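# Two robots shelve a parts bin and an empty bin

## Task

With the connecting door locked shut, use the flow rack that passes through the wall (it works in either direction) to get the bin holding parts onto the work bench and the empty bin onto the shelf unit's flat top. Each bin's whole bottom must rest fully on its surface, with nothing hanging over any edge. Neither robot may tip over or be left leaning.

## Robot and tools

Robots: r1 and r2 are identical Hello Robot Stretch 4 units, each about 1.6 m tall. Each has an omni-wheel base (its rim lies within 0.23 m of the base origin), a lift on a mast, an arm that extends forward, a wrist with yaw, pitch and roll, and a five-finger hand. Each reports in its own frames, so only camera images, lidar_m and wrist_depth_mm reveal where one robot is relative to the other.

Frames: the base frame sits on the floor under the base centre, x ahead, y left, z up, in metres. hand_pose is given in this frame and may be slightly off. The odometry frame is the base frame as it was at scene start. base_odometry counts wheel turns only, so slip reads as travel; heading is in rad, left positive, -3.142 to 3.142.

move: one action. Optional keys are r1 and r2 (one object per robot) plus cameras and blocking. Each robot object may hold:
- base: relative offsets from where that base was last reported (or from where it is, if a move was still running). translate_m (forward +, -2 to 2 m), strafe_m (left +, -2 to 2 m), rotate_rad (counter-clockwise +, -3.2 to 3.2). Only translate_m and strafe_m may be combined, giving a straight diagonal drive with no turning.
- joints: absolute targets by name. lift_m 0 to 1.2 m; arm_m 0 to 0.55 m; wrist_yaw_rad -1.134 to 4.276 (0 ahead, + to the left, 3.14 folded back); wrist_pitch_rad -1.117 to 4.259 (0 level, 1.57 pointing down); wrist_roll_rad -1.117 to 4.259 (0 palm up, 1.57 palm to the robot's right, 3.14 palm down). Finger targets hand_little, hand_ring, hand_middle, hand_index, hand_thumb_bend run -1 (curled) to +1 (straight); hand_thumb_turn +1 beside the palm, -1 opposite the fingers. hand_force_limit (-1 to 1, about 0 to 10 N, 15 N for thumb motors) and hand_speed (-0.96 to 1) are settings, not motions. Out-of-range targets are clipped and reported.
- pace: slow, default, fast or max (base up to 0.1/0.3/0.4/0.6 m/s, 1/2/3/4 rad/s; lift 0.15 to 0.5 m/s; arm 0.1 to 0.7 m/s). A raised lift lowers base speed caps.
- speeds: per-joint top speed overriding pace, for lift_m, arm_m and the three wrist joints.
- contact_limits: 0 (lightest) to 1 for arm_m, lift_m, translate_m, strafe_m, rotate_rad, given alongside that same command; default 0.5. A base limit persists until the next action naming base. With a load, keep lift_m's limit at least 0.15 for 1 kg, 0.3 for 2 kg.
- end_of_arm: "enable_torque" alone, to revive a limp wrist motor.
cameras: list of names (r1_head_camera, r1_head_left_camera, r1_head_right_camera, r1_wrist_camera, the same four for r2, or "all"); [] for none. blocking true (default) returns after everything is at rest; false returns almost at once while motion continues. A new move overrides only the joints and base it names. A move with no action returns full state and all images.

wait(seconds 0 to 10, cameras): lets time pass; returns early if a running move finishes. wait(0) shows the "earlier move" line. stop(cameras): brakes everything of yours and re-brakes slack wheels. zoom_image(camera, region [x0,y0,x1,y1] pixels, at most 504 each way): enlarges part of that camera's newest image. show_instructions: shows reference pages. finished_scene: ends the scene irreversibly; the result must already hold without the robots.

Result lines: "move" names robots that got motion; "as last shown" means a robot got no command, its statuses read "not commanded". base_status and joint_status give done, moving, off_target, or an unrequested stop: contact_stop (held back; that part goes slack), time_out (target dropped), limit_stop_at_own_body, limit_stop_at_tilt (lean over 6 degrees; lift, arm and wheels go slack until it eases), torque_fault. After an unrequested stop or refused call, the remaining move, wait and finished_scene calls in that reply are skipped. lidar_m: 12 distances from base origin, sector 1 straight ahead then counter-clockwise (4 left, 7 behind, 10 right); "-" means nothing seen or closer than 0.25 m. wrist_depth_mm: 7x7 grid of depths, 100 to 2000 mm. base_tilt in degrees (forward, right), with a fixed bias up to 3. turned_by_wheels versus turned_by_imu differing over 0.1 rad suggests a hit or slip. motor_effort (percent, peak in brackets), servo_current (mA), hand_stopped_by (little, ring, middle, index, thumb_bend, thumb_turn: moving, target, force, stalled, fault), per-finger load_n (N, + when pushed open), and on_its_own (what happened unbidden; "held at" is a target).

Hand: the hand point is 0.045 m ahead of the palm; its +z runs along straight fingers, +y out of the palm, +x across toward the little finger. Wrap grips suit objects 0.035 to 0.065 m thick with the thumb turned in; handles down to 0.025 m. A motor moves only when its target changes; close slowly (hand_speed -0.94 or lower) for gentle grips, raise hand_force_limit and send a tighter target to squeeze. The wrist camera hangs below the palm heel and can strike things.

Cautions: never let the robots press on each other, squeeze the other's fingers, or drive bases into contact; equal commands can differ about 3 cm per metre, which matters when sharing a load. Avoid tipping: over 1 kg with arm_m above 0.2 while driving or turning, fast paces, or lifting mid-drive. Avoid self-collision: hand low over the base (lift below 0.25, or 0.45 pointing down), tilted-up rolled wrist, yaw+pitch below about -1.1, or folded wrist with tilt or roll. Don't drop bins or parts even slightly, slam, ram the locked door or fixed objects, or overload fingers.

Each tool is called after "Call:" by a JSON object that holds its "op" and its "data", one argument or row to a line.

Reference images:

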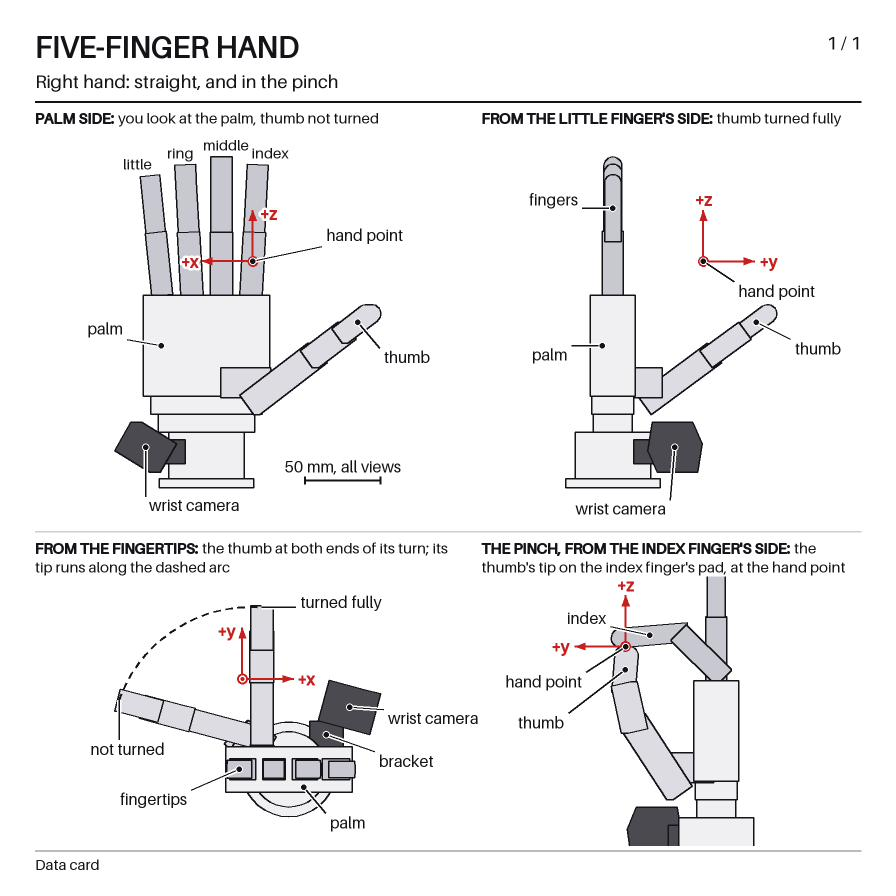

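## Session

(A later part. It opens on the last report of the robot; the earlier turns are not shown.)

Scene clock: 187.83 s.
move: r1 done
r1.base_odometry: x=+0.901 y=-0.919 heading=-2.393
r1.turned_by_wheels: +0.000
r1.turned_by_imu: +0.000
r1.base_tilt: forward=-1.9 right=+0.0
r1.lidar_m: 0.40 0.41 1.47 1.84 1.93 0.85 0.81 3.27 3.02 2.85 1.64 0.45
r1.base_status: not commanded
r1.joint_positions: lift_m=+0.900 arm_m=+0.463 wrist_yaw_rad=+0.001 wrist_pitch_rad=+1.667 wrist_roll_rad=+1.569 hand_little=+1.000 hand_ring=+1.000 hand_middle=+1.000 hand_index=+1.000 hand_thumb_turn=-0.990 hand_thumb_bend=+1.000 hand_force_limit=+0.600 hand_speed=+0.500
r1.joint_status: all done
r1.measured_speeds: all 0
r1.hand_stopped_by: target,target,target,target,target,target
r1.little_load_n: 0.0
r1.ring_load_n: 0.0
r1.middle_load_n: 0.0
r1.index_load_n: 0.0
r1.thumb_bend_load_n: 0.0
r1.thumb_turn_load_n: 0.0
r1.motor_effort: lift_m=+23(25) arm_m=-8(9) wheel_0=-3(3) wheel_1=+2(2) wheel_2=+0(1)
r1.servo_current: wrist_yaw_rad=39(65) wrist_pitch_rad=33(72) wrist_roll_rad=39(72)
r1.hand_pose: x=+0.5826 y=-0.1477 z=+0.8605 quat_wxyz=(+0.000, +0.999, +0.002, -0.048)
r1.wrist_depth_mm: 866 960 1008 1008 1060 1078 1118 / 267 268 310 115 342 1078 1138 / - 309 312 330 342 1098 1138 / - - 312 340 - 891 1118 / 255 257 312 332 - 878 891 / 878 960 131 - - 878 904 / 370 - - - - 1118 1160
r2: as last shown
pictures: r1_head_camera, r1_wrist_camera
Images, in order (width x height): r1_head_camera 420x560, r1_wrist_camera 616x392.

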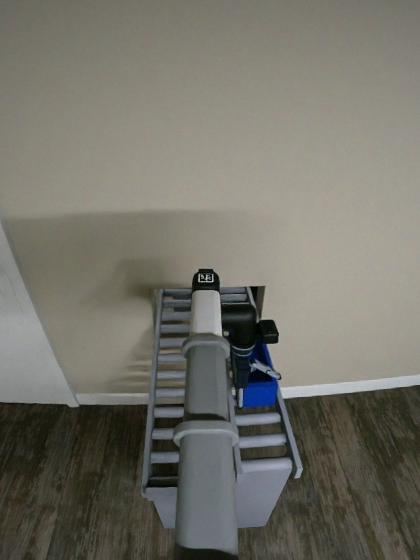

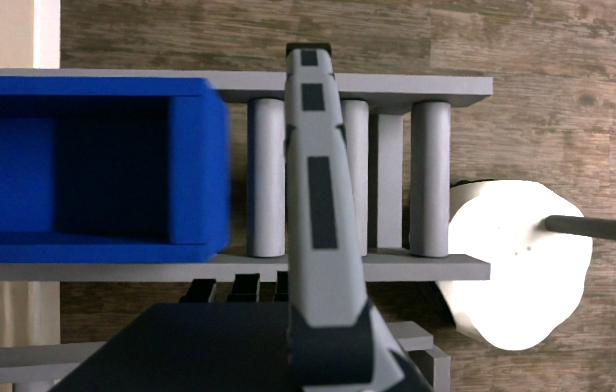

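Call:
{"op": "wait", "data": {
  "seconds": 3,
  "cameras": ["r1_head_camera", "r2_wrist_camera", "r2_head_right_camera"]
}}

Scene clock: 190.90 s.
r1.base_odometry: x=+0.901 y=-0.919 heading=-2.393
r1.turned_by_wheels: +0.000
r1.turned_by_imu: -0.001
r1.base_tilt: forward=-1.7 right=+0.1
r1.lidar_m: 0.39 0.42 1.47 1.84 1.93 0.84 0.80 3.28 3.02 2.84 1.63 0.44
r1.base_status: not commanded
r1.joint_positions: lift_m=+0.900 arm_m=+0.463 wrist_yaw_rad=+0.001 wrist_pitch_rad=+1.667 wrist_roll_rad=+1.569 hand_little=+1.000 hand_ring=+1.000 hand_middle=+1.000 hand_index=+1.000 hand_thumb_turn=-0.990 hand_thumb_bend=+1.000 hand_force_limit=+0.600 hand_speed=+0.500
r1.joint_status: all done
r1.measured_speeds: all 0
r1.hand_stopped_by: target,target,target,target,target,target
r1.little_load_n: 0.0
r1.ring_load_n: 0.0
r1.middle_load_n: 0.0
r1.index_load_n: 0.0
r1.thumb_bend_load_n: 0.0
r1.thumb_turn_load_n: 0.0
r1.motor_effort: lift_m=+23(25) arm_m=-8(9) wheel_0=-3(3) wheel_1=+2(2) wheel_2=+0(1)
r1.servo_current: wrist_yaw_rad=39(65) wrist_pitch_rad=33(72) wrist_roll_rad=65(72)
r1.hand_pose: x=+0.5826 y=-0.1477 z=+0.8605 quat_wxyz=(+0.000, +0.999, +0.002, -0.048)
r1.wrist_depth_mm: 866 946 991 1025 1060 1098 1138 / 329 329 327 115 342 1078 1138 / 336 330 991 332 342 1098 1138 / 340 332 1008 342 - 878 1138 / 324 325 329 332 - 866 891 / 878 960 132 - - 878 891 / 370 - - - - 1118 1138
r2.base_odometry: x=+0.317 y=-0.556 heading=+0.519
r2.turned_by_wheels: +0.000
r2.turned_by_imu: +0.000
r2.base_tilt: forward=-1.2 right=-0.2
r2.lidar_m: 0.51 1.07 1.45 2.49 2.60 3.38 1.18 0.93 2.23 2.20 0.49 0.34
r2.base_status: not commanded
r2.joint_positions: lift_m=+1.100 arm_m=+0.250 wrist_yaw_rad=+0.002 wrist_pitch_rad=+1.568 wrist_roll_rad=+0.000 hand_little=+1.000 hand_ring=+1.000 hand_middle=+1.000 hand_index=+1.000 hand_thumb_turn=+1.000 hand_thumb_bend=+1.000 hand_force_limit=+0.000 hand_speed=-0.800
r2.joint_status: not commanded
r2.measured_speeds: all 0
r2.hand_stopped_by: target,target,target,target,target,target
r2.little_load_n: 0.0
r2.ring_load_n: 0.0
r2.middle_load_n: 0.0
r2.index_load_n: 0.0
r2.thumb_bend_load_n: 0.0
r2.thumb_turn_load_n: 0.0
r2.motor_effort: lift_m=+24(24) arm_m=+7(7) wheel_0=+3(3) wheel_1=+0(1) wheel_2=+0(0)
r2.servo_current: wrist_yaw_rad=39(46) wrist_pitch_rad=46(46) wrist_roll_rad=26(59)
r2.hand_pose: x=+0.4817 y=-0.1181 z=+1.0566 quat_wxyz=(+0.001, +0.706, +0.708, +0.001)
r2.wrist_depth_mm: 1160 1182 1182 1182 - 1182 564 / 1160 1182 1182 1182 - 1205 549 / 1182 1182 1182 1182 640 1205 1182 / 1160 1182 1205 1205 715 1008 1205 / 1160 1182 1182 1182 647 1205 - / 1182 1182 211 178 1229 - - / 1182 1182 108 114 - - -
wait: 3.00 s; at rest by 0.20 s
pictures: r1_head_camera, r2_head_right_camera, r2_wrist_camera
Images, in order (width x height): r1_head_camera 420x560, r2_head_right_camera 420x672, r2_wrist_camera 616x392.

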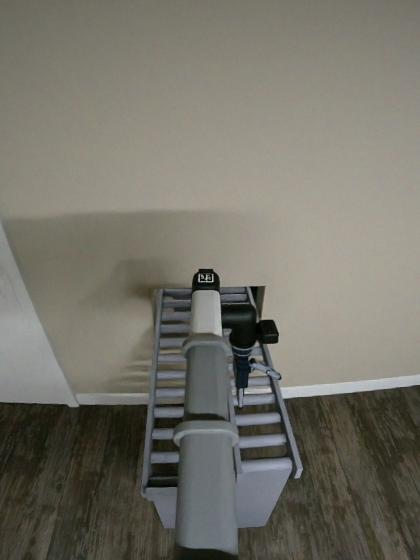

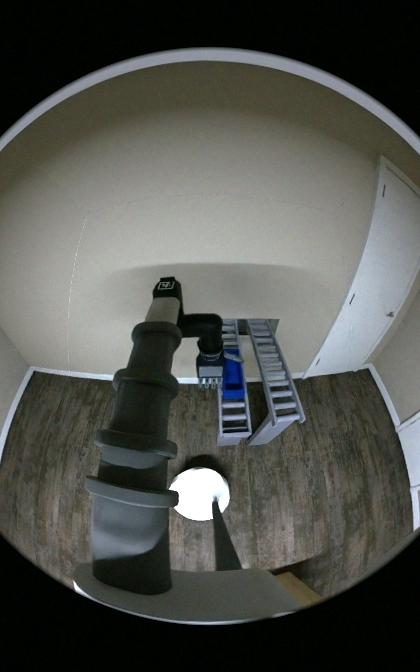

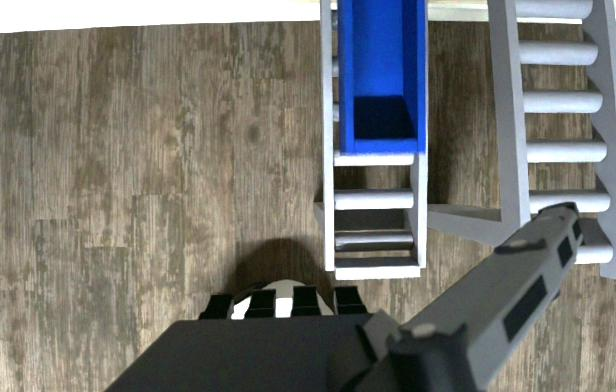

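Call:
{"op": "wait", "data": {
  "seconds": 2,
  "cameras": ["r2_wrist_camera", "r2_head_camera"]
}}

Call:
{"op": "zoom_image", "data": {
  "camera": "r2_wrist_camera",
  "region": [250, 0, 500, 300]
}}

Scene clock: 193.07 s.
r1.base_odometry: x=+0.901 y=-0.919 heading=-2.393
r1.turned_by_wheels: +0.000
r1.turned_by_imu: -0.001
r1.base_tilt: forward=-1.9 right=+0.2
r1.lidar_m: 0.40 0.43 1.46 1.83 1.93 0.84 0.80 3.26 3.01 2.85 1.66 0.46
r1.base_status: not commanded
r1.joint_positions: lift_m=+0.900 arm_m=+0.463 wrist_yaw_rad=+0.001 wrist_pitch_rad=+1.667 wrist_roll_rad=+1.569 hand_little=+1.000 hand_ring=+1.000 hand_middle=+1.000 hand_index=+1.000 hand_thumb_turn=-0.990 hand_thumb_bend=+1.000 hand_force_limit=+0.600 hand_speed=+0.500
r1.joint_status: all done
r1.measured_speeds: all 0
r1.hand_stopped_by: target,target,target,target,target,target
r1.little_load_n: 0.0
r1.ring_load_n: 0.0
r1.middle_load_n: 0.0
r1.index_load_n: 0.0
r1.thumb_bend_load_n: 0.0
r1.thumb_turn_load_n: 0.0
r1.motor_effort: lift_m=+23(25) arm_m=-8(9) wheel_0=-3(3) wheel_1=+2(2) wheel_2=+0(1)
r1.servo_current: wrist_yaw_rad=33(65) wrist_pitch_rad=46(72) wrist_roll_rad=39(72)
r1.hand_pose: x=+0.5826 y=-0.1477 z=+0.8605 quat_wxyz=(+0.000, +0.999, +0.002, -0.048)
r1.wrist_depth_mm: 866 960 976 1008 1060 1098 1118 / 327 329 327 115 342 1098 1138 / 340 330 991 330 342 1098 1138 / 340 330 1008 340 - 878 1118 / 325 325 329 332 - 866 891 / 866 976 131 - - 878 904 / 373 - - - - 1118 1138
r2.base_odometry: x=+0.317 y=-0.556 heading=+0.519
r2.turned_by_wheels: +0.000
r2.turned_by_imu: +0.000
r2.base_tilt: forward=-1.1 right=-0.3
r2.lidar_m: 0.54 1.07 1.50 2.50 2.61 3.39 1.15 0.92 2.24 2.22 0.51 0.34
r2.base_status: not commanded
r2.joint_positions: lift_m=+1.100 arm_m=+0.250 wrist_yaw_rad=+0.002 wrist_pitch_rad=+1.568 wrist_roll_rad=+0.000 hand_little=+1.000 hand_ring=+1.000 hand_middle=+1.000 hand_index=+1.000 hand_thumb_turn=+1.000 hand_thumb_bend=+1.000 hand_force_limit=+0.000 hand_speed=-0.800
r2.joint_status: not commanded
r2.measured_speeds: all 0
r2.hand_stopped_by: target,target,target,target,target,target
r2.little_load_n: 0.0
r2.ring_load_n: 0.0
r2.middle_load_n: 0.0
r2.index_load_n: 0.0
r2.thumb_bend_load_n: -0.5
r2.thumb_turn_load_n: 0.0
r2.motor_effort: lift_m=+24(24) arm_m=+7(7) wheel_0=+3(3) wheel_1=+0(1) wheel_2=+0(0)
r2.servo_current: wrist_yaw_rad=46(46) wrist_pitch_rad=33(46) wrist_roll_rad=26(59)
r2.hand_pose: x=+0.4817 y=-0.1181 z=+1.0566 quat_wxyz=(+0.001, +0.706, +0.708, +0.001)
r2.wrist_depth_mm: 1160 1182 1160 1182 621 1182 564 / 1182 1182 1182 1182 615 1205 549 / 1160 1182 1160 1205 - 1205 1205 / 1182 1160 1182 1160 842 1008 1205 / 1182 1205 1205 1205 1205 1182 - / 1182 1182 211 178 1205 - - / 1182 1205 108 114 - - -
wait: 2.00 s; at rest by 0.10 s
pictures: r2_head_camera, r2_wrist_camera
Images, in order (width x height): r2_head_camera 420x560, r2_wrist_camera 616x392.

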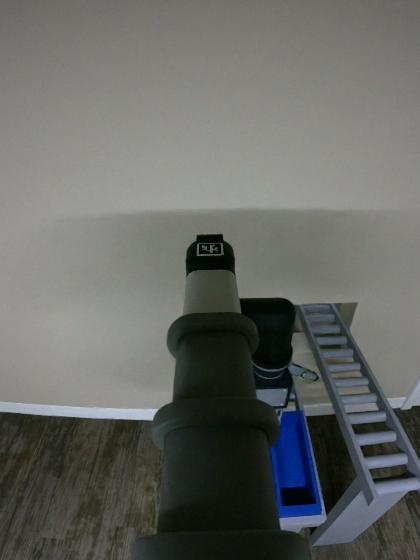

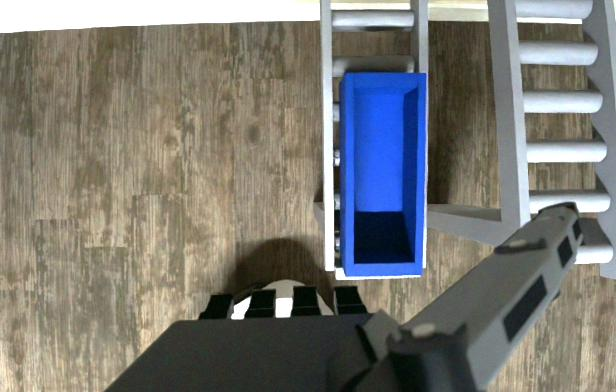

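Scaled by 1.680.

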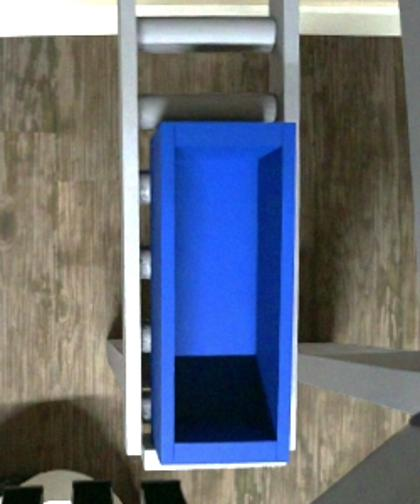

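Call:
{"op": "move", "data": {
  "r2": {"base": {"rotate_rad": 0.024}, "joints": {"wrist_roll_rad": 1.571, "wrist_pitch_rad": 1.67, "arm_m": 0.376, "lift_m": 0.85}}
}}

Call:
{"op": "move", "data": {
  "r2": {"base": {"strafe_m": -0.132}},
  "cameras": ["r2_wrist_camera", "r2_head_camera"]
}}

Call:
{"op": "zoom_image", "data": {
  "camera": "r2_head_camera",
  "region": [180, 280, 340, 560]
}}

Scene clock: 197.17 s.
move: r2 done
r1: as last shown
r1.turned_by_imu: -0.002
r2.base_odometry: x=+0.317 y=-0.556 heading=+0.542
r2.turned_by_wheels: +0.023
r2.turned_by_imu: +0.025
r2.base_tilt: forward=-1.3 right=-0.3
r2.lidar_m: 0.61 1.08 1.53 2.48 2.63 3.36 1.06 0.91 2.25 2.20 0.53 0.35
r2.base_status: done
r2.joint_positions: lift_m=+0.850 arm_m=+0.376 wrist_yaw_rad=+0.002 wrist_pitch_rad=+1.668 wrist_roll_rad=+1.569 hand_little=+1.000 hand_ring=+1.000 hand_middle=+1.000 hand_index=+1.000 hand_thumb_turn=+1.000 hand_thumb_bend=+1.000 hand_force_limit=+0.000 hand_speed=-0.800
r2.joint_status: all done
r2.measured_speeds: all 0
r2.hand_stopped_by: target,target,target,target,target,target
r2.little_load_n: 0.0
r2.ring_load_n: 0.0
r2.middle_load_n: 0.0
r2.index_load_n: -0.5
r2.thumb_bend_load_n: 0.0
r2.thumb_turn_load_n: 0.0
r2.motor_effort: lift_m=+17(23) arm_m=+7(15) wheel_0=-5(6) wheel_1=-3(5) wheel_2=-2(8)
r2.servo_current: wrist_yaw_rad=39(46) wrist_pitch_rad=46(91) wrist_roll_rad=26(111)
r2.hand_pose: x=+0.4949 y=-0.1478 z=+0.8111 quat_wxyz=(+0.000, +0.999, +0.002, -0.049)
r2.wrist_depth_mm: 347 343 - 960 976 991 1008 / 349 362 - - - - 1008 / 351 364 - - 404 1008 1025 / - 917 931 946 960 778 798 / 904 917 931 960 976 778 - / 904 931 211 176 991 - - / - 904 108 114 - - -
pictures: none

Scene clock: 198.80 s.
move: r2 done
r1: as last shown
r1.turned_by_imu: -0.001
r2.base_odometry: x=+0.385 y=-0.669 heading=+0.543
r2.turned_by_wheels: +0.001
r2.turned_by_imu: +0.001
r2.base_tilt: forward=-1.1 right=-0.3
r2.lidar_m: 0.30 1.08 1.51 2.62 2.77 3.36 0.89 0.91 2.16 2.08 0.48 0.32
r2.base_status: done
r2.joint_positions: lift_m=+0.850 arm_m=+0.376 wrist_yaw_rad=+0.002 wrist_pitch_rad=+1.668 wrist_roll_rad=+1.569 hand_little=+1.000 hand_ring=+1.000 hand_middle=+1.000 hand_index=+1.000 hand_thumb_turn=+1.000 hand_thumb_bend=+1.000 hand_force_limit=+0.000 hand_speed=-0.800
r2.joint_status: not commanded
r2.measured_speeds: all 0
r2.hand_stopped_by: target,target,target,target,target,target
r2.little_load_n: 0.0
r2.ring_load_n: 0.0
r2.middle_load_n: 0.0
r2.index_load_n: 0.0
r2.thumb_bend_load_n: 0.0
r2.thumb_turn_load_n: 0.0
r2.motor_effort: lift_m=+17(17) arm_m=+7(7) wheel_0=+6(17) wheel_1=+0(12) wheel_2=+1(2)
r2.servo_current: wrist_yaw_rad=39(46) wrist_pitch_rad=39(52) wrist_roll_rad=39(59)
r2.hand_pose: x=+0.4949 y=-0.1478 z=+0.8111 quat_wxyz=(+0.000, +0.999, +0.002, -0.049)
r2.wrist_depth_mm: 296 904 294 291 283 277 1008 / - 917 931 946 492 991 1008 / 332 904 931 946 960 991 1008 / 349 359 - - 402 788 798 / 351 359 - - 402 - - / - 362 139 174 - - - / - 917 108 114 - - -
pictures: r2_head_camera, r2_wrist_camera
Images, in order (width x height): r2_head_camera 420x560, r2_wrist_camera 616x392.

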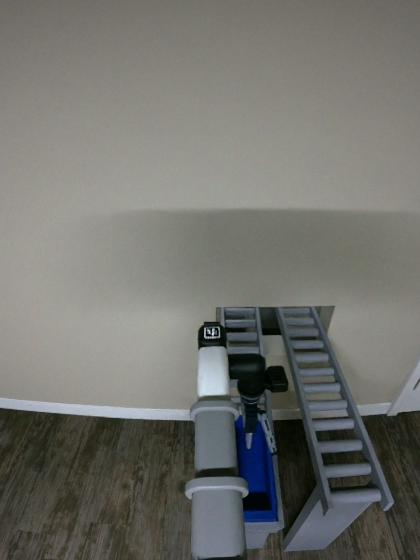

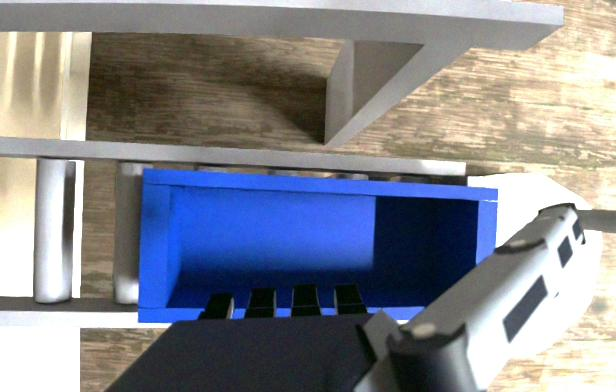

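Scaled by 1.800 from the camera's image (finer frame: 1200x1600).

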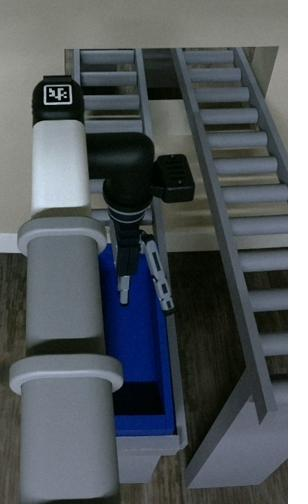

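Call:
{"op": "move", "data": {
  "r2": {"base": {"rotate_rad": -0.035}, "joints": {"wrist_pitch_rad": 1.481, "arm_m": 0.33, "lift_m": 0.85}},
  "cameras": ["r2_wrist_camera"]
}}

Call:
{"op": "zoom_image", "data": {
  "camera": "r2_wrist_camera",
  "region": [60, 100, 300, 350]
}}

Call:
{"op": "zoom_image", "data": {
  "camera": "r2_wrist_camera",
  "region": [300, 100, 540, 350]
}}

Scene clock: 200.87 s.
move: r2 done
r1: as last shown
r2.base_odometry: x=+0.385 y=-0.669 heading=+0.508
r2.turned_by_wheels: -0.035
r2.turned_by_imu: -0.036
r2.base_tilt: forward=-1.2 right=-0.2
r2.lidar_m: 0.31 1.07 1.45 2.62 2.73 3.40 0.86 0.90 2.14 2.08 0.50 0.33
r2.base_status: done
r2.joint_positions: lift_m=+0.850 arm_m=+0.330 wrist_yaw_rad=+0.002 wrist_pitch_rad=+1.483 wrist_roll_rad=+1.569 hand_little=+1.000 hand_ring=+1.000 hand_middle=+1.000 hand_index=+1.000 hand_thumb_turn=+1.000 hand_thumb_bend=+1.000 hand_force_limit=+0.000 hand_speed=-0.800
r2.joint_status: all done
r2.measured_speeds: all 0
r2.hand_stopped_by: target,target,target,target,target,target
r2.little_load_n: 0.0
r2.ring_load_n: 0.0
r2.middle_load_n: 0.0
r2.index_load_n: 0.0
r2.thumb_bend_load_n: 0.0
r2.thumb_turn_load_n: 0.0
r2.motor_effort: lift_m=+17(20) arm_m=-7(11) wheel_0=+2(13) wheel_1=+0(7) wheel_2=-2(10)
r2.servo_current: wrist_yaw_rad=46(46) wrist_pitch_rad=46(98) wrist_roll_rad=46(52)
r2.hand_pose: x=+0.4902 y=-0.1477 z=+0.8052 quat_wxyz=(+0.000, +0.999, +0.002, +0.044)
r2.wrist_depth_mm: 304 274 277 268 255 257 931 / 300 960 960 960 445 946 917 / - 960 976 960 931 931 917 / 359 389 389 370 394 377 723 / 382 389 - - - - - / 379 379 185 174 - - - / - - 108 114 - - -
Images, in order (width x height): r2_wrist_camera 616x392.

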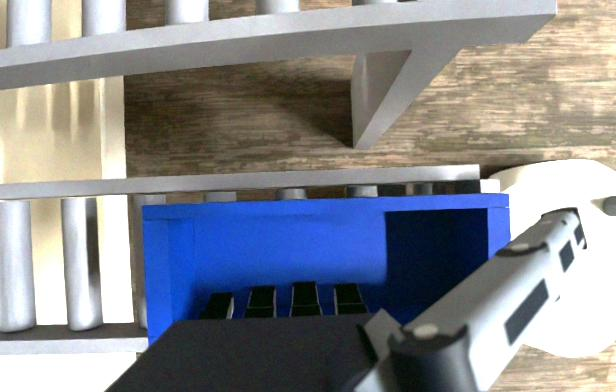

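Scaled by 2.016.

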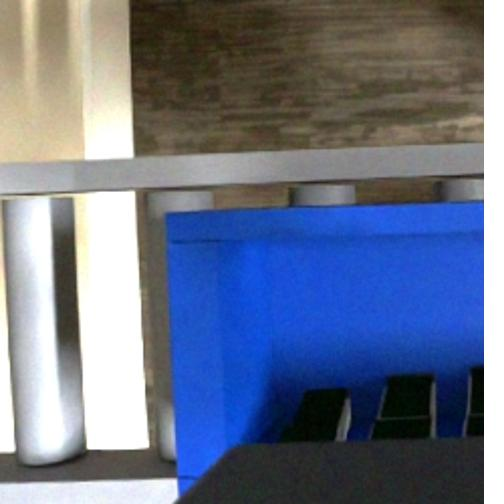

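Scaled by 2.016.

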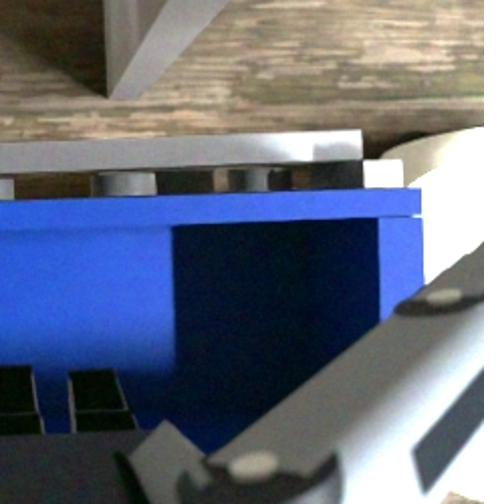

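Call:
{"op": "move", "data": {
  "r2": {"base": {"rotate_rad": 0.037}, "joints": {"wrist_pitch_rad": 1.461, "arm_m": 0.317}}
}}

Call:
{"op": "move", "data": {
  "r2": {"base": {"strafe_m": -0.02}, "joints": {"lift_m": 0.78}},
  "cameras": ["r2_wrist_camera", "r2_head_camera"]
}}

Call:
{"op": "zoom_image", "data": {
  "camera": "r2_wrist_camera",
  "region": [0, 100, 300, 392]
}}

Call:
{"op": "zoom_image", "data": {
  "camera": "r2_head_camera",
  "region": [180, 380, 320, 560]
}}

Scene clock: 203.17 s.
move: r2 done
r1: as last shown
r2.base_odometry: x=+0.385 y=-0.669 heading=+0.545
r2.turned_by_wheels: +0.037
r2.turned_by_imu: +0.039
r2.base_tilt: forward=-1.1 right=-0.4
r2.lidar_m: 0.32 1.06 1.53 2.60 2.78 3.37 0.88 0.91 2.16 2.05 0.48 0.32
r2.base_status: done
r2.joint_positions: lift_m=+0.850 arm_m=+0.317 wrist_yaw_rad=+0.002 wrist_pitch_rad=+1.463 wrist_roll_rad=+1.569 hand_little=+1.000 hand_ring=+1.000 hand_middle=+1.000 hand_index=+1.000 hand_thumb_turn=+1.000 hand_thumb_bend=+1.000 hand_force_limit=+0.000 hand_speed=-0.800
r2.joint_status: all done
r2.measured_speeds: all 0
r2.hand_stopped_by: target,target,target,target,target,target
r2.little_load_n: 0.0
r2.ring_load_n: 0.0
r2.middle_load_n: 0.0
r2.index_load_n: 0.0
r2.thumb_bend_load_n: 0.0
r2.thumb_turn_load_n: 0.0
r2.motor_effort: lift_m=+17(17) arm_m=-7(10) wheel_0=-2(9) wheel_1=-1(7) wheel_2=-1(10)
r2.servo_current: wrist_yaw_rad=46(46) wrist_pitch_rad=52(85) wrist_roll_rad=39(52)
r2.hand_pose: x=+0.4816 y=-0.1477 z=+0.8051 quat_wxyz=(+0.000, +0.999, +0.002, +0.054)
r2.wrist_depth_mm: 297 304 290 291 290 336 917 / - 976 960 960 549 931 917 / - 991 960 946 931 917 917 / 384 304 - - - 359 715 / 384 304 - - - - - / 384 392 139 135 - - - / - 110 108 114 - - -
pictures: none

Scene clock: 204.40 s.
move: r2 done
r1: as last shown
r1.little_load_n: -0.5
r2.base_odometry: x=+0.396 y=-0.686 heading=+0.545
r2.turned_by_wheels: +0.000
r2.turned_by_imu: +0.000
r2.base_tilt: forward=-1.3 right=-0.2
r2.lidar_m: 0.31 1.05 1.55 2.65 2.77 3.37 0.86 0.91 2.14 2.07 0.48 0.33
r2.base_status: done
r2.joint_positions: lift_m=+0.780 arm_m=+0.317 wrist_yaw_rad=+0.002 wrist_pitch_rad=+1.463 wrist_roll_rad=+1.569 hand_little=+1.000 hand_ring=+1.000 hand_middle=+1.000 hand_index=+1.000 hand_thumb_turn=+1.000 hand_thumb_bend=+1.000 hand_force_limit=+0.000 hand_speed=-0.800
r2.joint_status: all done
r2.measured_speeds: all 0
r2.hand_stopped_by: target,target,target,target,target,target
r2.little_load_n: 0.0
r2.ring_load_n: 0.0
r2.middle_load_n: 0.0
r2.index_load_n: 0.0
r2.thumb_bend_load_n: 0.0
r2.thumb_turn_load_n: 0.0
r2.motor_effort: lift_m=+17(19) arm_m=-7(7) wheel_0=+6(17) wheel_1=-3(11) wheel_2=+0(2)
r2.servo_current: wrist_yaw_rad=33(46) wrist_pitch_rad=46(46) wrist_roll_rad=39(52)
r2.hand_pose: x=+0.4816 y=-0.1477 z=+0.7351 quat_wxyz=(+0.000, +0.999, +0.002, +0.054)
r2.wrist_depth_mm: 239 245 891 878 334 264 854 / - 917 891 878 473 854 842 / - 917 891 878 866 854 842 / 294 298 306 314 317 320 647 / 322 246 - - - - - / 320 245 139 135 - - - / - 229 108 114 - - -
pictures: r2_head_camera, r2_wrist_camera
Images, in order (width x height): r2_head_camera 420x560, r2_wrist_camera 616x392.

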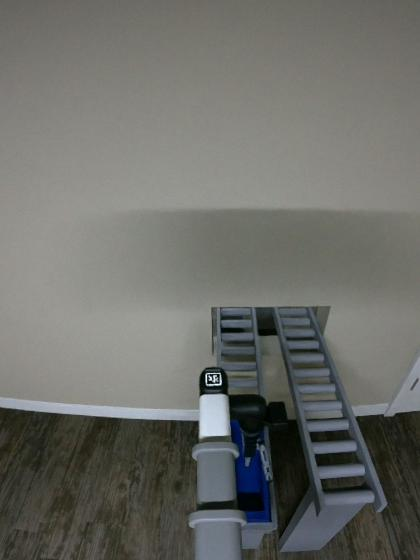

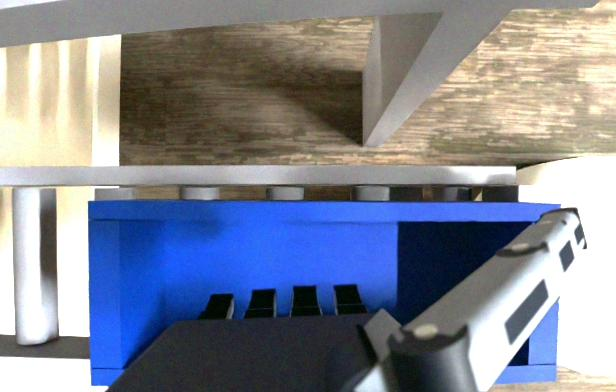

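Scaled by 1.680.

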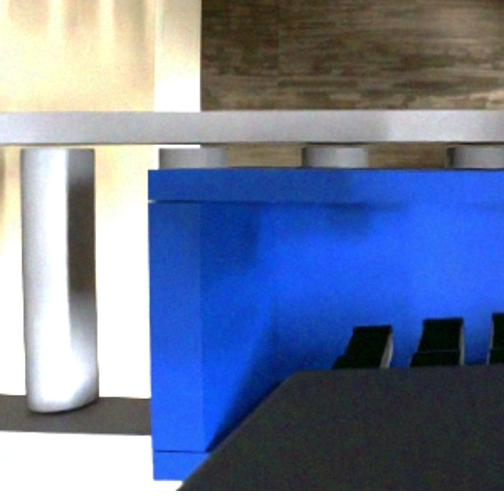

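Scaled by 2.800 from the camera's image (finer frame: 1200x1600).

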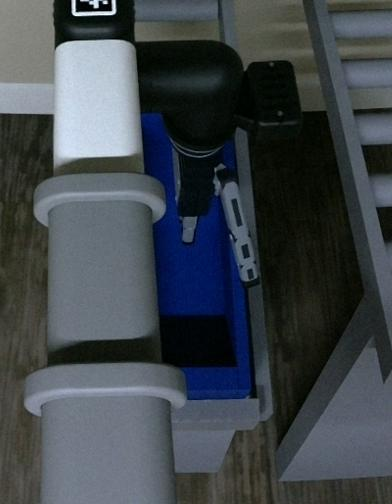

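Call:
{"op": "zoom_image", "data": {
  "camera": "r2_wrist_camera",
  "region": [400, 140, 616, 392]
}}

Call:
{"op": "zoom_image", "data": {
  "camera": "r2_wrist_camera",
  "region": [0, 140, 216, 392]
}}

Scaled by 2.000.

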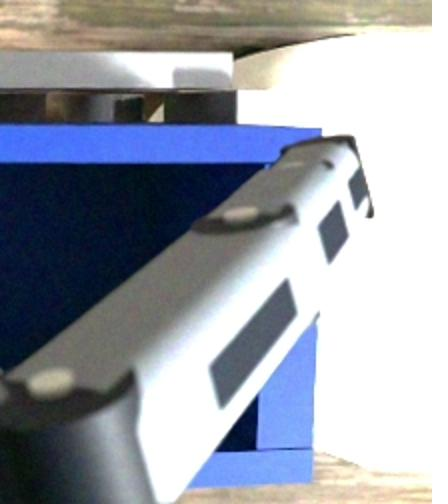

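Scaled by 2.000.

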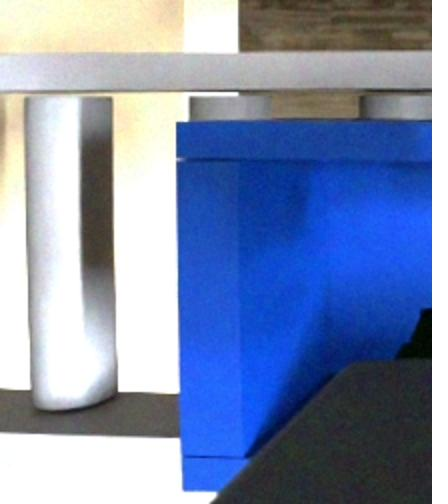

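Call:
{"op": "move", "data": {
  "r2": {"joints": {"lift_m": 0.9}}
}}

Call:
{"op": "move", "data": {
  "r2": {"base": {"translate_m": -0.25}, "joints": {"arm_m": 0.0, "wrist_pitch_rad": 0.45, "wrist_roll_rad": 0.0, "lift_m": 0.6}}
}}

Call:
{"op": "move", "data": {
  "r2": {"base": {"strafe_m": -0.08}},
  "cameras": ["r2_wrist_camera", "r2_head_camera"]
}}

Call:
{"op": "zoom_image", "data": {
  "camera": "r2_wrist_camera",
  "region": [200, 60, 500, 300]
}}

Scene clock: 208.00 s.
move: r2 done
r1: as last shown
r1.little_load_n: 0.0
r2.base_odometry: x=+0.396 y=-0.686 heading=+0.545
r2.turned_by_wheels: +0.000
r2.turned_by_imu: +0.001
r2.base_tilt: forward=-1.1 right=-0.4
r2.lidar_m: 0.32 1.08 1.52 2.64 2.78 3.37 0.87 0.91 2.14 2.05 0.48 0.31
r2.base_status: not commanded
r2.joint_positions: lift_m=+0.900 arm_m=+0.317 wrist_yaw_rad=+0.002 wrist_pitch_rad=+1.463 wrist_roll_rad=+1.569 hand_little=+1.000 hand_ring=+1.000 hand_middle=+1.000 hand_index=+1.000 hand_thumb_turn=+1.000 hand_thumb_bend=+1.000 hand_force_limit=+0.000 hand_speed=-0.800
r2.joint_status: all done
r2.measured_speeds: all 0
r2.hand_stopped_by: target,target,target,target,target,target
r2.little_load_n: 0.0
r2.ring_load_n: 0.0
r2.middle_load_n: 0.0
r2.index_load_n: 0.0
r2.thumb_bend_load_n: 0.0
r2.thumb_turn_load_n: 0.0
r2.motor_effort: lift_m=+24(30) arm_m=-7(7) wheel_0=+6(6) wheel_1=-3(4) wheel_2=+0(0)
r2.servo_current: wrist_yaw_rad=46(46) wrist_pitch_rad=33(52) wrist_roll_rad=39(65)
r2.hand_pose: x=+0.4816 y=-0.1477 z=+0.8545 quat_wxyz=(+0.000, +0.999, +0.002, +0.054)
r2.wrist_depth_mm: 373 349 355 329 317 290 946 / 342 366 1008 991 375 960 960 / - 1025 1008 1008 976 976 946 / 430 439 442 991 445 768 759 / 436 439 - - - 404 - / - 442 139 135 - - - / - - 108 114 - - -
pictures: none

Scene clock: 210.30 s.
move: r2 done
r1: as last shown
r2.base_odometry: x=+0.182 y=-0.815 heading=+0.545
r2.turned_by_wheels: +0.000
r2.turned_by_imu: +0.001
r2.base_tilt: forward=-1.1 right=-0.2
r2.lidar_m: 0.56 1.33 1.87 2.66 2.79 3.12 0.63 0.66 2.13 2.05 1.70 0.58
r2.base_status: done
r2.joint_positions: lift_m=+0.600 arm_m=+0.000 wrist_yaw_rad=+0.002 wrist_pitch_rad=+0.459 wrist_roll_rad=+0.002 hand_little=+1.000 hand_ring=+1.000 hand_middle=+1.000 hand_index=+1.000 hand_thumb_turn=+1.000 hand_thumb_bend=+1.000 hand_force_limit=+0.000 hand_speed=-0.800
r2.joint_status: all done
r2.measured_speeds: all 0
r2.hand_stopped_by: target,target,target,target,target,target
r2.little_load_n: 0.0
r2.ring_load_n: 0.0
r2.middle_load_n: 0.0
r2.index_load_n: 0.0
r2.thumb_bend_load_n: 0.0
r2.thumb_turn_load_n: 0.0
r2.motor_effort: lift_m=+16(25) arm_m=-7(13) wheel_0=-5(13) wheel_1=-1(8) wheel_2=+3(13)
r2.servo_current: wrist_yaw_rad=33(46) wrist_pitch_rad=59(156) wrist_roll_rad=33(91)
r2.hand_pose: x=+0.3965 y=-0.1180 z=+0.7344 quat_wxyz=(+0.373, +0.601, +0.600, +0.374)
r2.wrist_depth_mm: - - - - - - - / - - - 1042 603 512 430 / - - - - - 368 366 / - - - 389 - 421 415 / - - 397 384 484 449 - / 1098 1098 208 135 488 - - / 946 917 108 114 - - -
pictures: none

Scene clock: 211.67 s.
move: r2 done
r1.base_odometry: x=+0.901 y=-0.919 heading=-2.393
r1.turned_by_wheels: +0.000
r1.turned_by_imu: -0.001
r1.base_tilt: forward=-1.9 right=+0.3
r1.lidar_m: 0.40 0.42 1.49 1.84 1.92 0.83 0.80 3.27 3.03 2.84 1.64 0.46
r1.base_status: not commanded
r1.joint_positions: lift_m=+0.900 arm_m=+0.463 wrist_yaw_rad=+0.001 wrist_pitch_rad=+1.667 wrist_roll_rad=+1.569 hand_little=+1.000 hand_ring=+1.000 hand_middle=+1.000 hand_index=+1.000 hand_thumb_turn=-0.990 hand_thumb_bend=+1.000 hand_force_limit=+0.600 hand_speed=+0.500
r1.joint_status: not commanded
r1.measured_speeds: all 0
r1.hand_stopped_by: target,target,target,target,target,target
r1.little_load_n: 0.0
r1.ring_load_n: 0.0
r1.middle_load_n: 0.0
r1.index_load_n: 0.0
r1.thumb_bend_load_n: 0.0
r1.thumb_turn_load_n: 0.0
r1.motor_effort: lift_m=+23(23) arm_m=-8(9) wheel_0=-3(3) wheel_1=+2(2) wheel_2=+0(0)
r1.servo_current: wrist_yaw_rad=33(59) wrist_pitch_rad=33(59) wrist_roll_rad=46(65)
r1.hand_pose: x=+0.5826 y=-0.1477 z=+0.8605 quat_wxyz=(+0.000, +0.999, +0.002, -0.048)
r1.wrist_depth_mm: 866 960 991 1025 1060 1098 1138 / 327 327 329 115 342 1098 1138 / 336 330 991 332 342 1098 1138 / 340 330 991 340 - 878 1118 / 325 327 329 332 - 866 904 / 878 960 132 - - 878 917 / 370 - - - - 1118 1160
r2.base_odometry: x=+0.223 y=-0.883 heading=+0.545
r2.turned_by_wheels: +0.000
r2.turned_by_imu: +0.000
r2.base_tilt: forward=-1.1 right=-0.3
r2.lidar_m: 0.55 1.33 1.86 2.73 2.90 3.12 0.64 0.66 2.03 1.97 1.69 0.56
r2.base_status: done
r2.joint_positions: lift_m=+0.600 arm_m=+0.000 wrist_yaw_rad=+0.002 wrist_pitch_rad=+0.459 wrist_roll_rad=+0.002 hand_little=+1.000 hand_ring=+1.000 hand_middle=+1.000 hand_index=+1.000 hand_thumb_turn=+1.000 hand_thumb_bend=+1.000 hand_force_limit=+0.000 hand_speed=-0.800
r2.joint_status: not commanded
r2.measured_speeds: all 0
r2.hand_stopped_by: target,target,target,target,target,target
r2.little_load_n: 0.0
r2.ring_load_n: 0.0
r2.middle_load_n: -0.5
r2.index_load_n: 0.0
r2.thumb_bend_load_n: 0.0
r2.thumb_turn_load_n: 0.0
r2.motor_effort: lift_m=+17(17) arm_m=-7(7) wheel_0=+6(15) wheel_1=-1(11) wheel_2=+0(2)
r2.servo_current: wrist_yaw_rad=33(46) wrist_pitch_rad=46(65) wrist_roll_rad=46(59)
r2.hand_pose: x=+0.3965 y=-0.1180 z=+0.7344 quat_wxyz=(+0.373, +0.601, +0.600, +0.374)
r2.wrist_depth_mm: - - - - - - - / - - 946 1060 500 430 - / - - - 683 362 362 340 / - - - 496 415 415 - / - 394 387 407 452 445 - / 1078 1078 139 138 484 - - / 946 917 108 114 - - -
pictures: r2_head_camera, r2_wrist_camera
Images, in order (width x height): r2_head_camera 420x560, r2_wrist_camera 616x392.

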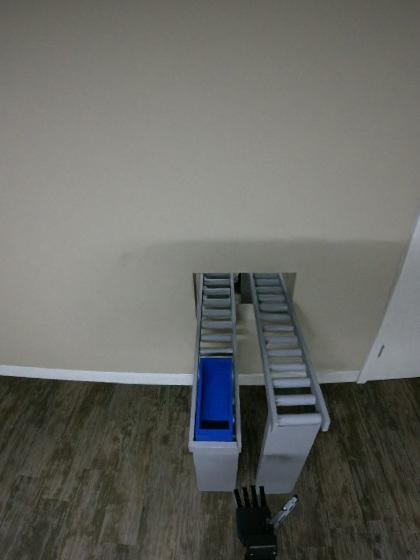

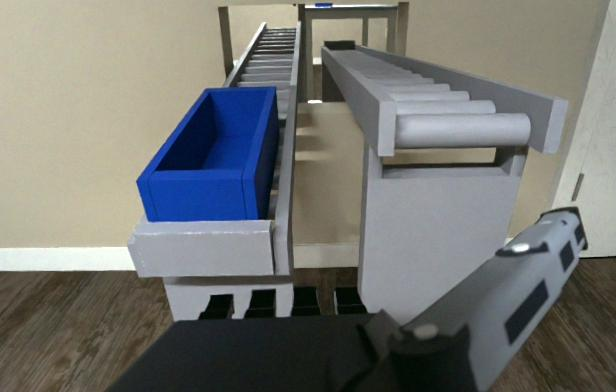

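Scaled by 1.680.

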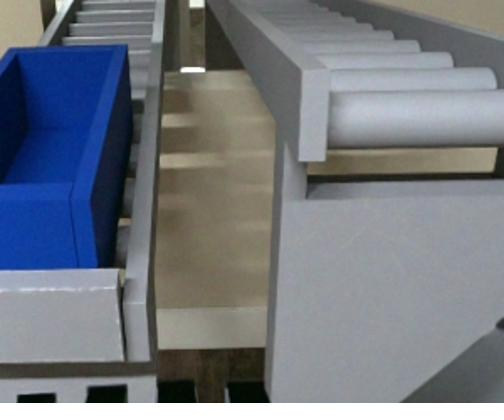

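Call:
{"op": "zoom_image", "data": {
  "camera": "r2_wrist_camera",
  "region": [110, 70, 310, 290]
}}

Call:
{"op": "zoom_image", "data": {
  "camera": "r2_head_camera",
  "region": [160, 330, 270, 500]
}}

Scaled by 2.291.

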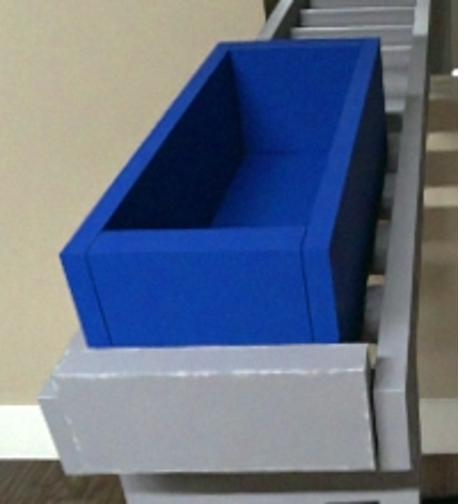

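Scaled by 2.965 from the camera's image (finer frame: 1200x1600).

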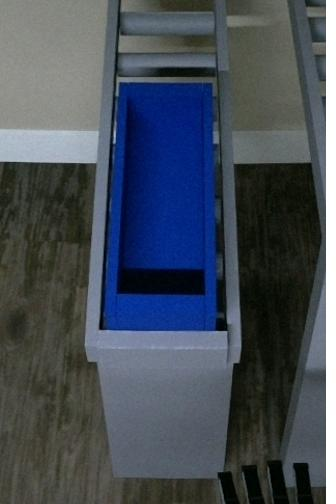

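Call:
{"op": "move", "data": {
  "r2": {"joints": {"lift_m": 0.95, "wrist_pitch_rad": 1.446, "wrist_roll_rad": 3.141, "arm_m": 0.3, "hand_thumb_turn": -1.0, "hand_force_limit": 0.5}}
}}

Call:
{"op": "move", "data": {
  "r2": {"base": {"translate_m": 0.33, "strafe_m": 0.065}}
}}

Call:
{"op": "move", "data": {
  "r2": {"joints": {"arm_m": 0.447, "lift_m": 0.84}},
  "cameras": ["r2_wrist_camera", "r2_head_camera"]
}}

Scene clock: 220.23 s.
move: r2 done
r1: as last shown
r1.turned_by_imu: -0.003
r1.index_load_n: -0.5
r2.base_odometry: x=+0.223 y=-0.883 heading=+0.545
r2.turned_by_wheels: +0.000
r2.turned_by_imu: +0.001
r2.base_tilt: forward=-1.1 right=-0.4
r2.lidar_m: 0.53 1.34 1.88 2.71 2.87 3.10 0.63 0.68 2.02 1.96 1.69 0.61
r2.base_status: not commanded
r2.joint_positions: lift_m=+0.950 arm_m=+0.300 wrist_yaw_rad=+0.002 wrist_pitch_rad=+1.444 wrist_roll_rad=+3.139 hand_little=+1.000 hand_ring=+1.000 hand_middle=+1.000 hand_index=+1.000 hand_thumb_turn=-1.000 hand_thumb_bend=+1.000 hand_force_limit=+0.500 hand_speed=-0.800
r2.joint_status: all done
r2.measured_speeds: all 0
r2.hand_stopped_by: target,target,target,target,target,target
r2.little_load_n: 0.0
r2.ring_load_n: 0.0
r2.middle_load_n: 0.0
r2.index_load_n: 0.0
r2.thumb_bend_load_n: 0.0
r2.thumb_turn_load_n: 0.0
r2.motor_effort: lift_m=+24(31) arm_m=+7(14) wheel_0=+6(6) wheel_1=-1(1) wheel_2=+0(0)
r2.servo_current: wrist_yaw_rad=33(46) wrist_pitch_rad=39(98) wrist_roll_rad=39(98)
r2.hand_pose: x=+0.4389 y=-0.0568 z=+0.9006 quat_wxyz=(-0.045, +0.707, -0.704, +0.045)
r2.wrist_depth_mm: 991 1008 991 798 820 1008 1008 / 1008 1008 1025 129 1025 1025 1042 / 1008 1025 1025 1042 - 1060 1042 / 1042 1042 1042 1042 - 1060 1060 / 1042 1060 778 1060 - 1078 1078 / 1060 480 208 181 - 1098 1098 / 370 373 108 - - - 1118
pictures: none

Scene clock: 222.83 s.
move: r2 done
r1: as last shown
r1.turned_by_imu: -0.001
r1.index_load_n: 0.0
r1.thumb_bend_load_n: -0.5
r2.base_odometry: x=+0.471 y=-0.657 heading=+0.545
r2.turned_by_wheels: +0.000
r2.turned_by_imu: -0.001
r2.base_tilt: forward=-1.1 right=-0.2
r2.lidar_m: 0.25 1.00 1.40 2.67 2.80 3.46 0.97 1.01 2.10 2.04 0.37 0.25
r2.base_status: done
r2.joint_positions: lift_m=+0.950 arm_m=+0.300 wrist_yaw_rad=+0.002 wrist_pitch_rad=+1.445 wrist_roll_rad=+3.139 hand_little=+1.000 hand_ring=+1.000 hand_middle=+1.000 hand_index=+1.000 hand_thumb_turn=-1.000 hand_thumb_bend=+1.000 hand_force_limit=+0.500 hand_speed=-0.800
r2.joint_status: not commanded
r2.measured_speeds: all 0
r2.hand_stopped_by: target,target,target,target,target,target
r2.little_load_n: 0.0
r2.ring_load_n: 0.0
r2.middle_load_n: 0.0
r2.index_load_n: 0.0
r2.thumb_bend_load_n: 0.0
r2.thumb_turn_load_n: 0.0
r2.motor_effort: lift_m=+24(24) arm_m=+7(7) wheel_0=+6(12) wheel_1=+1(10) wheel_2=-3(14)
r2.servo_current: wrist_yaw_rad=39(46) wrist_pitch_rad=46(52) wrist_roll_rad=46(65)
r2.hand_pose: x=+0.4389 y=-0.0568 z=+0.9007 quat_wxyz=(-0.045, +0.707, -0.704, +0.045)
r2.wrist_depth_mm: 399 345 991 - 904 1008 1025 / 355 355 640 123 1025 1025 1025 / 1025 878 1025 105 - 1042 1042 / 1025 394 1025 - - 1060 1060 / 382 387 1060 - - 1060 1060 / 392 392 211 138 - 1098 1098 / 407 379 108 - - - -
pictures: none

Scene clock: 224.33 s.
move: r2 done
r1: as last shown
r1.thumb_bend_load_n: 0.0
r2.base_odometry: x=+0.471 y=-0.657 heading=+0.545
r2.turned_by_wheels: +0.000
r2.turned_by_imu: +0.000
r2.base_tilt: forward=-1.1 right=-0.3
r2.lidar_m: 0.25 0.99 1.41 2.65 2.80 3.46 0.95 1.01 2.11 2.04 0.36 0.26
r2.base_status: not commanded
r2.joint_positions: lift_m=+0.840 arm_m=+0.447 wrist_yaw_rad=+0.002 wrist_pitch_rad=+1.445 wrist_roll_rad=+3.139 hand_little=+1.000 hand_ring=+1.000 hand_middle=+1.000 hand_index=+1.000 hand_thumb_turn=-1.000 hand_thumb_bend=+1.000 hand_force_limit=+0.500 hand_speed=-0.800
r2.joint_status: all done
r2.measured_speeds: all 0
r2.hand_stopped_by: target,target,target,target,target,target
r2.little_load_n: 0.0
r2.ring_load_n: 0.0
r2.middle_load_n: 0.0
r2.index_load_n: 0.0
r2.thumb_bend_load_n: 0.0
r2.thumb_turn_load_n: -0.5
r2.motor_effort: lift_m=+16(28) arm_m=+7(12) wheel_0=+5(6) wheel_1=+2(2) wheel_2=-3(3)
r2.servo_current: wrist_yaw_rad=39(39) wrist_pitch_rad=46(46) wrist_roll_rad=33(72)
r2.hand_pose: x=+0.5859 y=-0.0568 z=+0.7913 quat_wxyz=(-0.045, +0.707, -0.704, +0.045)
r2.wrist_depth_mm: 258 741 615 - 904 904 904 / 255 904 904 123 917 917 917 / 267 931 917 268 - 931 931 / 267 931 370 366 - 946 960 / 273 946 368 375 - 960 976 / 273 946 203 200 - - 991 / 294 118 108 - - - -
pictures: r2_head_camera, r2_wrist_camera
Images, in order (width x height): r2_head_camera 420x560, r2_wrist_camera 616x392.

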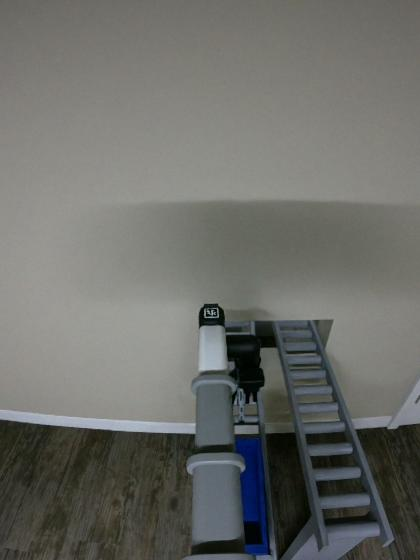

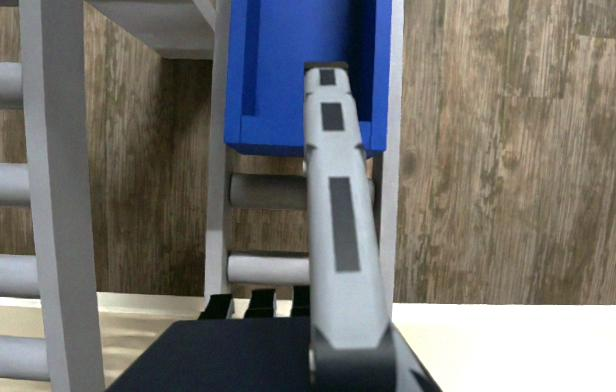

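Call:
{"op": "move", "data": {
  "r2": {"base": {"rotate_rad": -0.038}, "joints": {"arm_m": 0.385}}
}}

Call:
{"op": "move", "data": {
  "r2": {"base": {"strafe_m": 0.016}, "joints": {"lift_m": 0.79}},
  "cameras": ["r2_wrist_camera", "r2_head_camera"]
}}

Call:
{"op": "zoom_image", "data": {
  "camera": "r2_wrist_camera",
  "region": [140, 100, 480, 392]
}}

Call:
{"op": "zoom_image", "data": {
  "camera": "r2_wrist_camera",
  "region": [140, 0, 480, 200]
}}

Scene clock: 226.00 s.
move: r2 done
r1: as last shown
r2.base_odometry: x=+0.471 y=-0.657 heading=+0.508
r2.turned_by_wheels: -0.038
r2.turned_by_imu: -0.037
r2.base_tilt: forward=-1.0 right=-0.3
r2.lidar_m: 0.25 0.97 1.37 2.65 2.76 3.50 0.98 1.00 2.14 2.04 0.40 0.25
r2.base_status: done
r2.joint_positions: lift_m=+0.840 arm_m=+0.385 wrist_yaw_rad=+0.002 wrist_pitch_rad=+1.445 wrist_roll_rad=+3.139 hand_little=+1.000 hand_ring=+1.000 hand_middle=+1.000 hand_index=+1.000 hand_thumb_turn=-1.000 hand_thumb_bend=+1.000 hand_force_limit=+0.500 hand_speed=-0.800
r2.joint_status: all done
r2.measured_speeds: all 0
r2.hand_stopped_by: target,target,target,target,target,target
r2.little_load_n: 0.0
r2.ring_load_n: 0.0
r2.middle_load_n: 0.0
r2.index_load_n: 0.0
r2.thumb_bend_load_n: -0.5
r2.thumb_turn_load_n: 0.0
r2.motor_effort: lift_m=+16(17) arm_m=-7(13) wheel_0=+2(13) wheel_1=+2(8) wheel_2=+0(9)
r2.servo_current: wrist_yaw_rad=33(46) wrist_pitch_rad=46(52) wrist_roll_rad=20(59)
r2.hand_pose: x=+0.5243 y=-0.0568 z=+0.7913 quat_wxyz=(-0.045, +0.707, -0.704, +0.045)
r2.wrist_depth_mm: 249 455 469 - 317 904 904 / 250 699 699 123 319 917 917 / 904 904 917 105 277 931 931 / 263 931 931 - - 946 960 / 283 946 931 366 - 960 976 / 279 303 211 181 - 976 991 / 290 266 108 - - - -
pictures: none

Scene clock: 227.10 s.
move: r2 done
r1: as last shown
r1.turned_by_imu: +0.000
r2.base_odometry: x=+0.464 y=-0.643 heading=+0.507
r2.turned_by_wheels: +0.000
r2.turned_by_imu: -0.001
r2.base_tilt: forward=-1.0 right=-0.3
r2.lidar_m: 0.25 0.96 1.33 2.63 2.74 3.48 0.96 0.99 2.14 2.05 0.35 0.25
r2.base_status: done
r2.joint_positions: lift_m=+0.790 arm_m=+0.385 wrist_yaw_rad=+0.002 wrist_pitch_rad=+1.445 wrist_roll_rad=+3.139 hand_little=+1.000 hand_ring=+1.000 hand_middle=+1.000 hand_index=+1.000 hand_thumb_turn=-1.000 hand_thumb_bend=+1.000 hand_force_limit=+0.500 hand_speed=-0.800
r2.joint_status: all done
r2.measured_speeds: all 0
r2.hand_stopped_by: target,target,target,target,target,target
r2.little_load_n: 0.0
r2.ring_load_n: 0.0
r2.middle_load_n: 0.0
r2.index_load_n: 0.0
r2.thumb_bend_load_n: 0.0
r2.thumb_turn_load_n: 0.0
r2.motor_effort: lift_m=+17(20) arm_m=-7(7) wheel_0=-5(12) wheel_1=+3(11) wheel_2=+0(1)
r2.servo_current: wrist_yaw_rad=39(46) wrist_pitch_rad=46(52) wrist_roll_rad=33(65)
r2.hand_pose: x=+0.5243 y=-0.0568 z=+0.7413 quat_wxyz=(-0.045, +0.707, -0.704, +0.045)
r2.wrist_depth_mm: 410 492 293 - 293 866 866 / 233 854 621 123 - 878 878 / 234 866 866 105 - 878 891 / 233 891 294 - - 904 904 / 232 891 315 228 - 917 917 / 230 917 211 181 - 931 931 / 229 - 108 - - - -
pictures: r2_head_camera, r2_wrist_camera
Images, in order (width x height): r2_head_camera 420x560, r2_wrist_camera 616x392.

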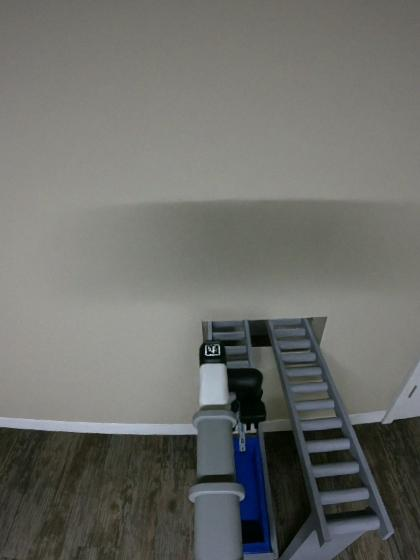

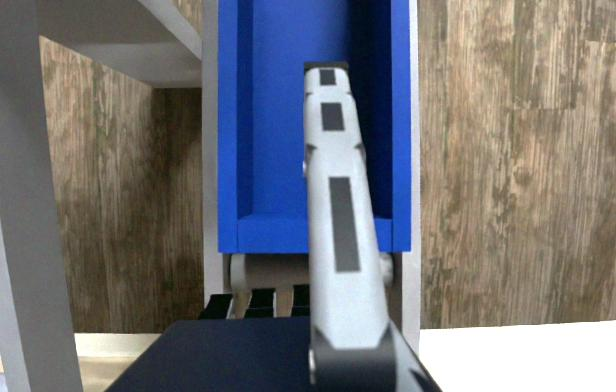

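Scaled by 1.482.

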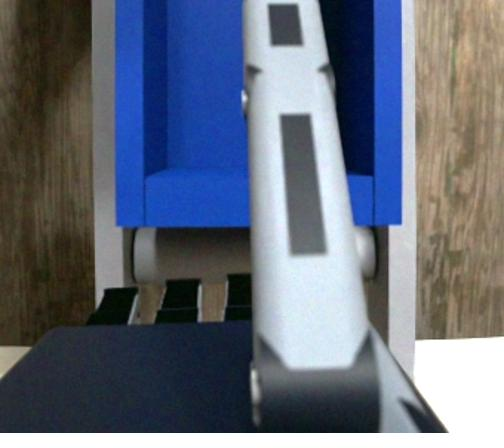

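Scaled by 1.482.

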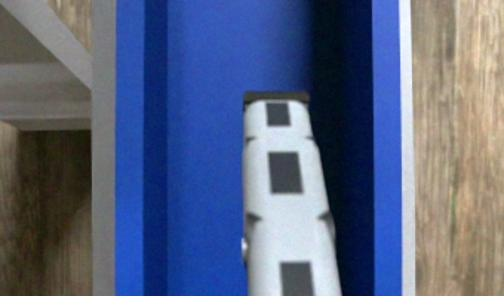

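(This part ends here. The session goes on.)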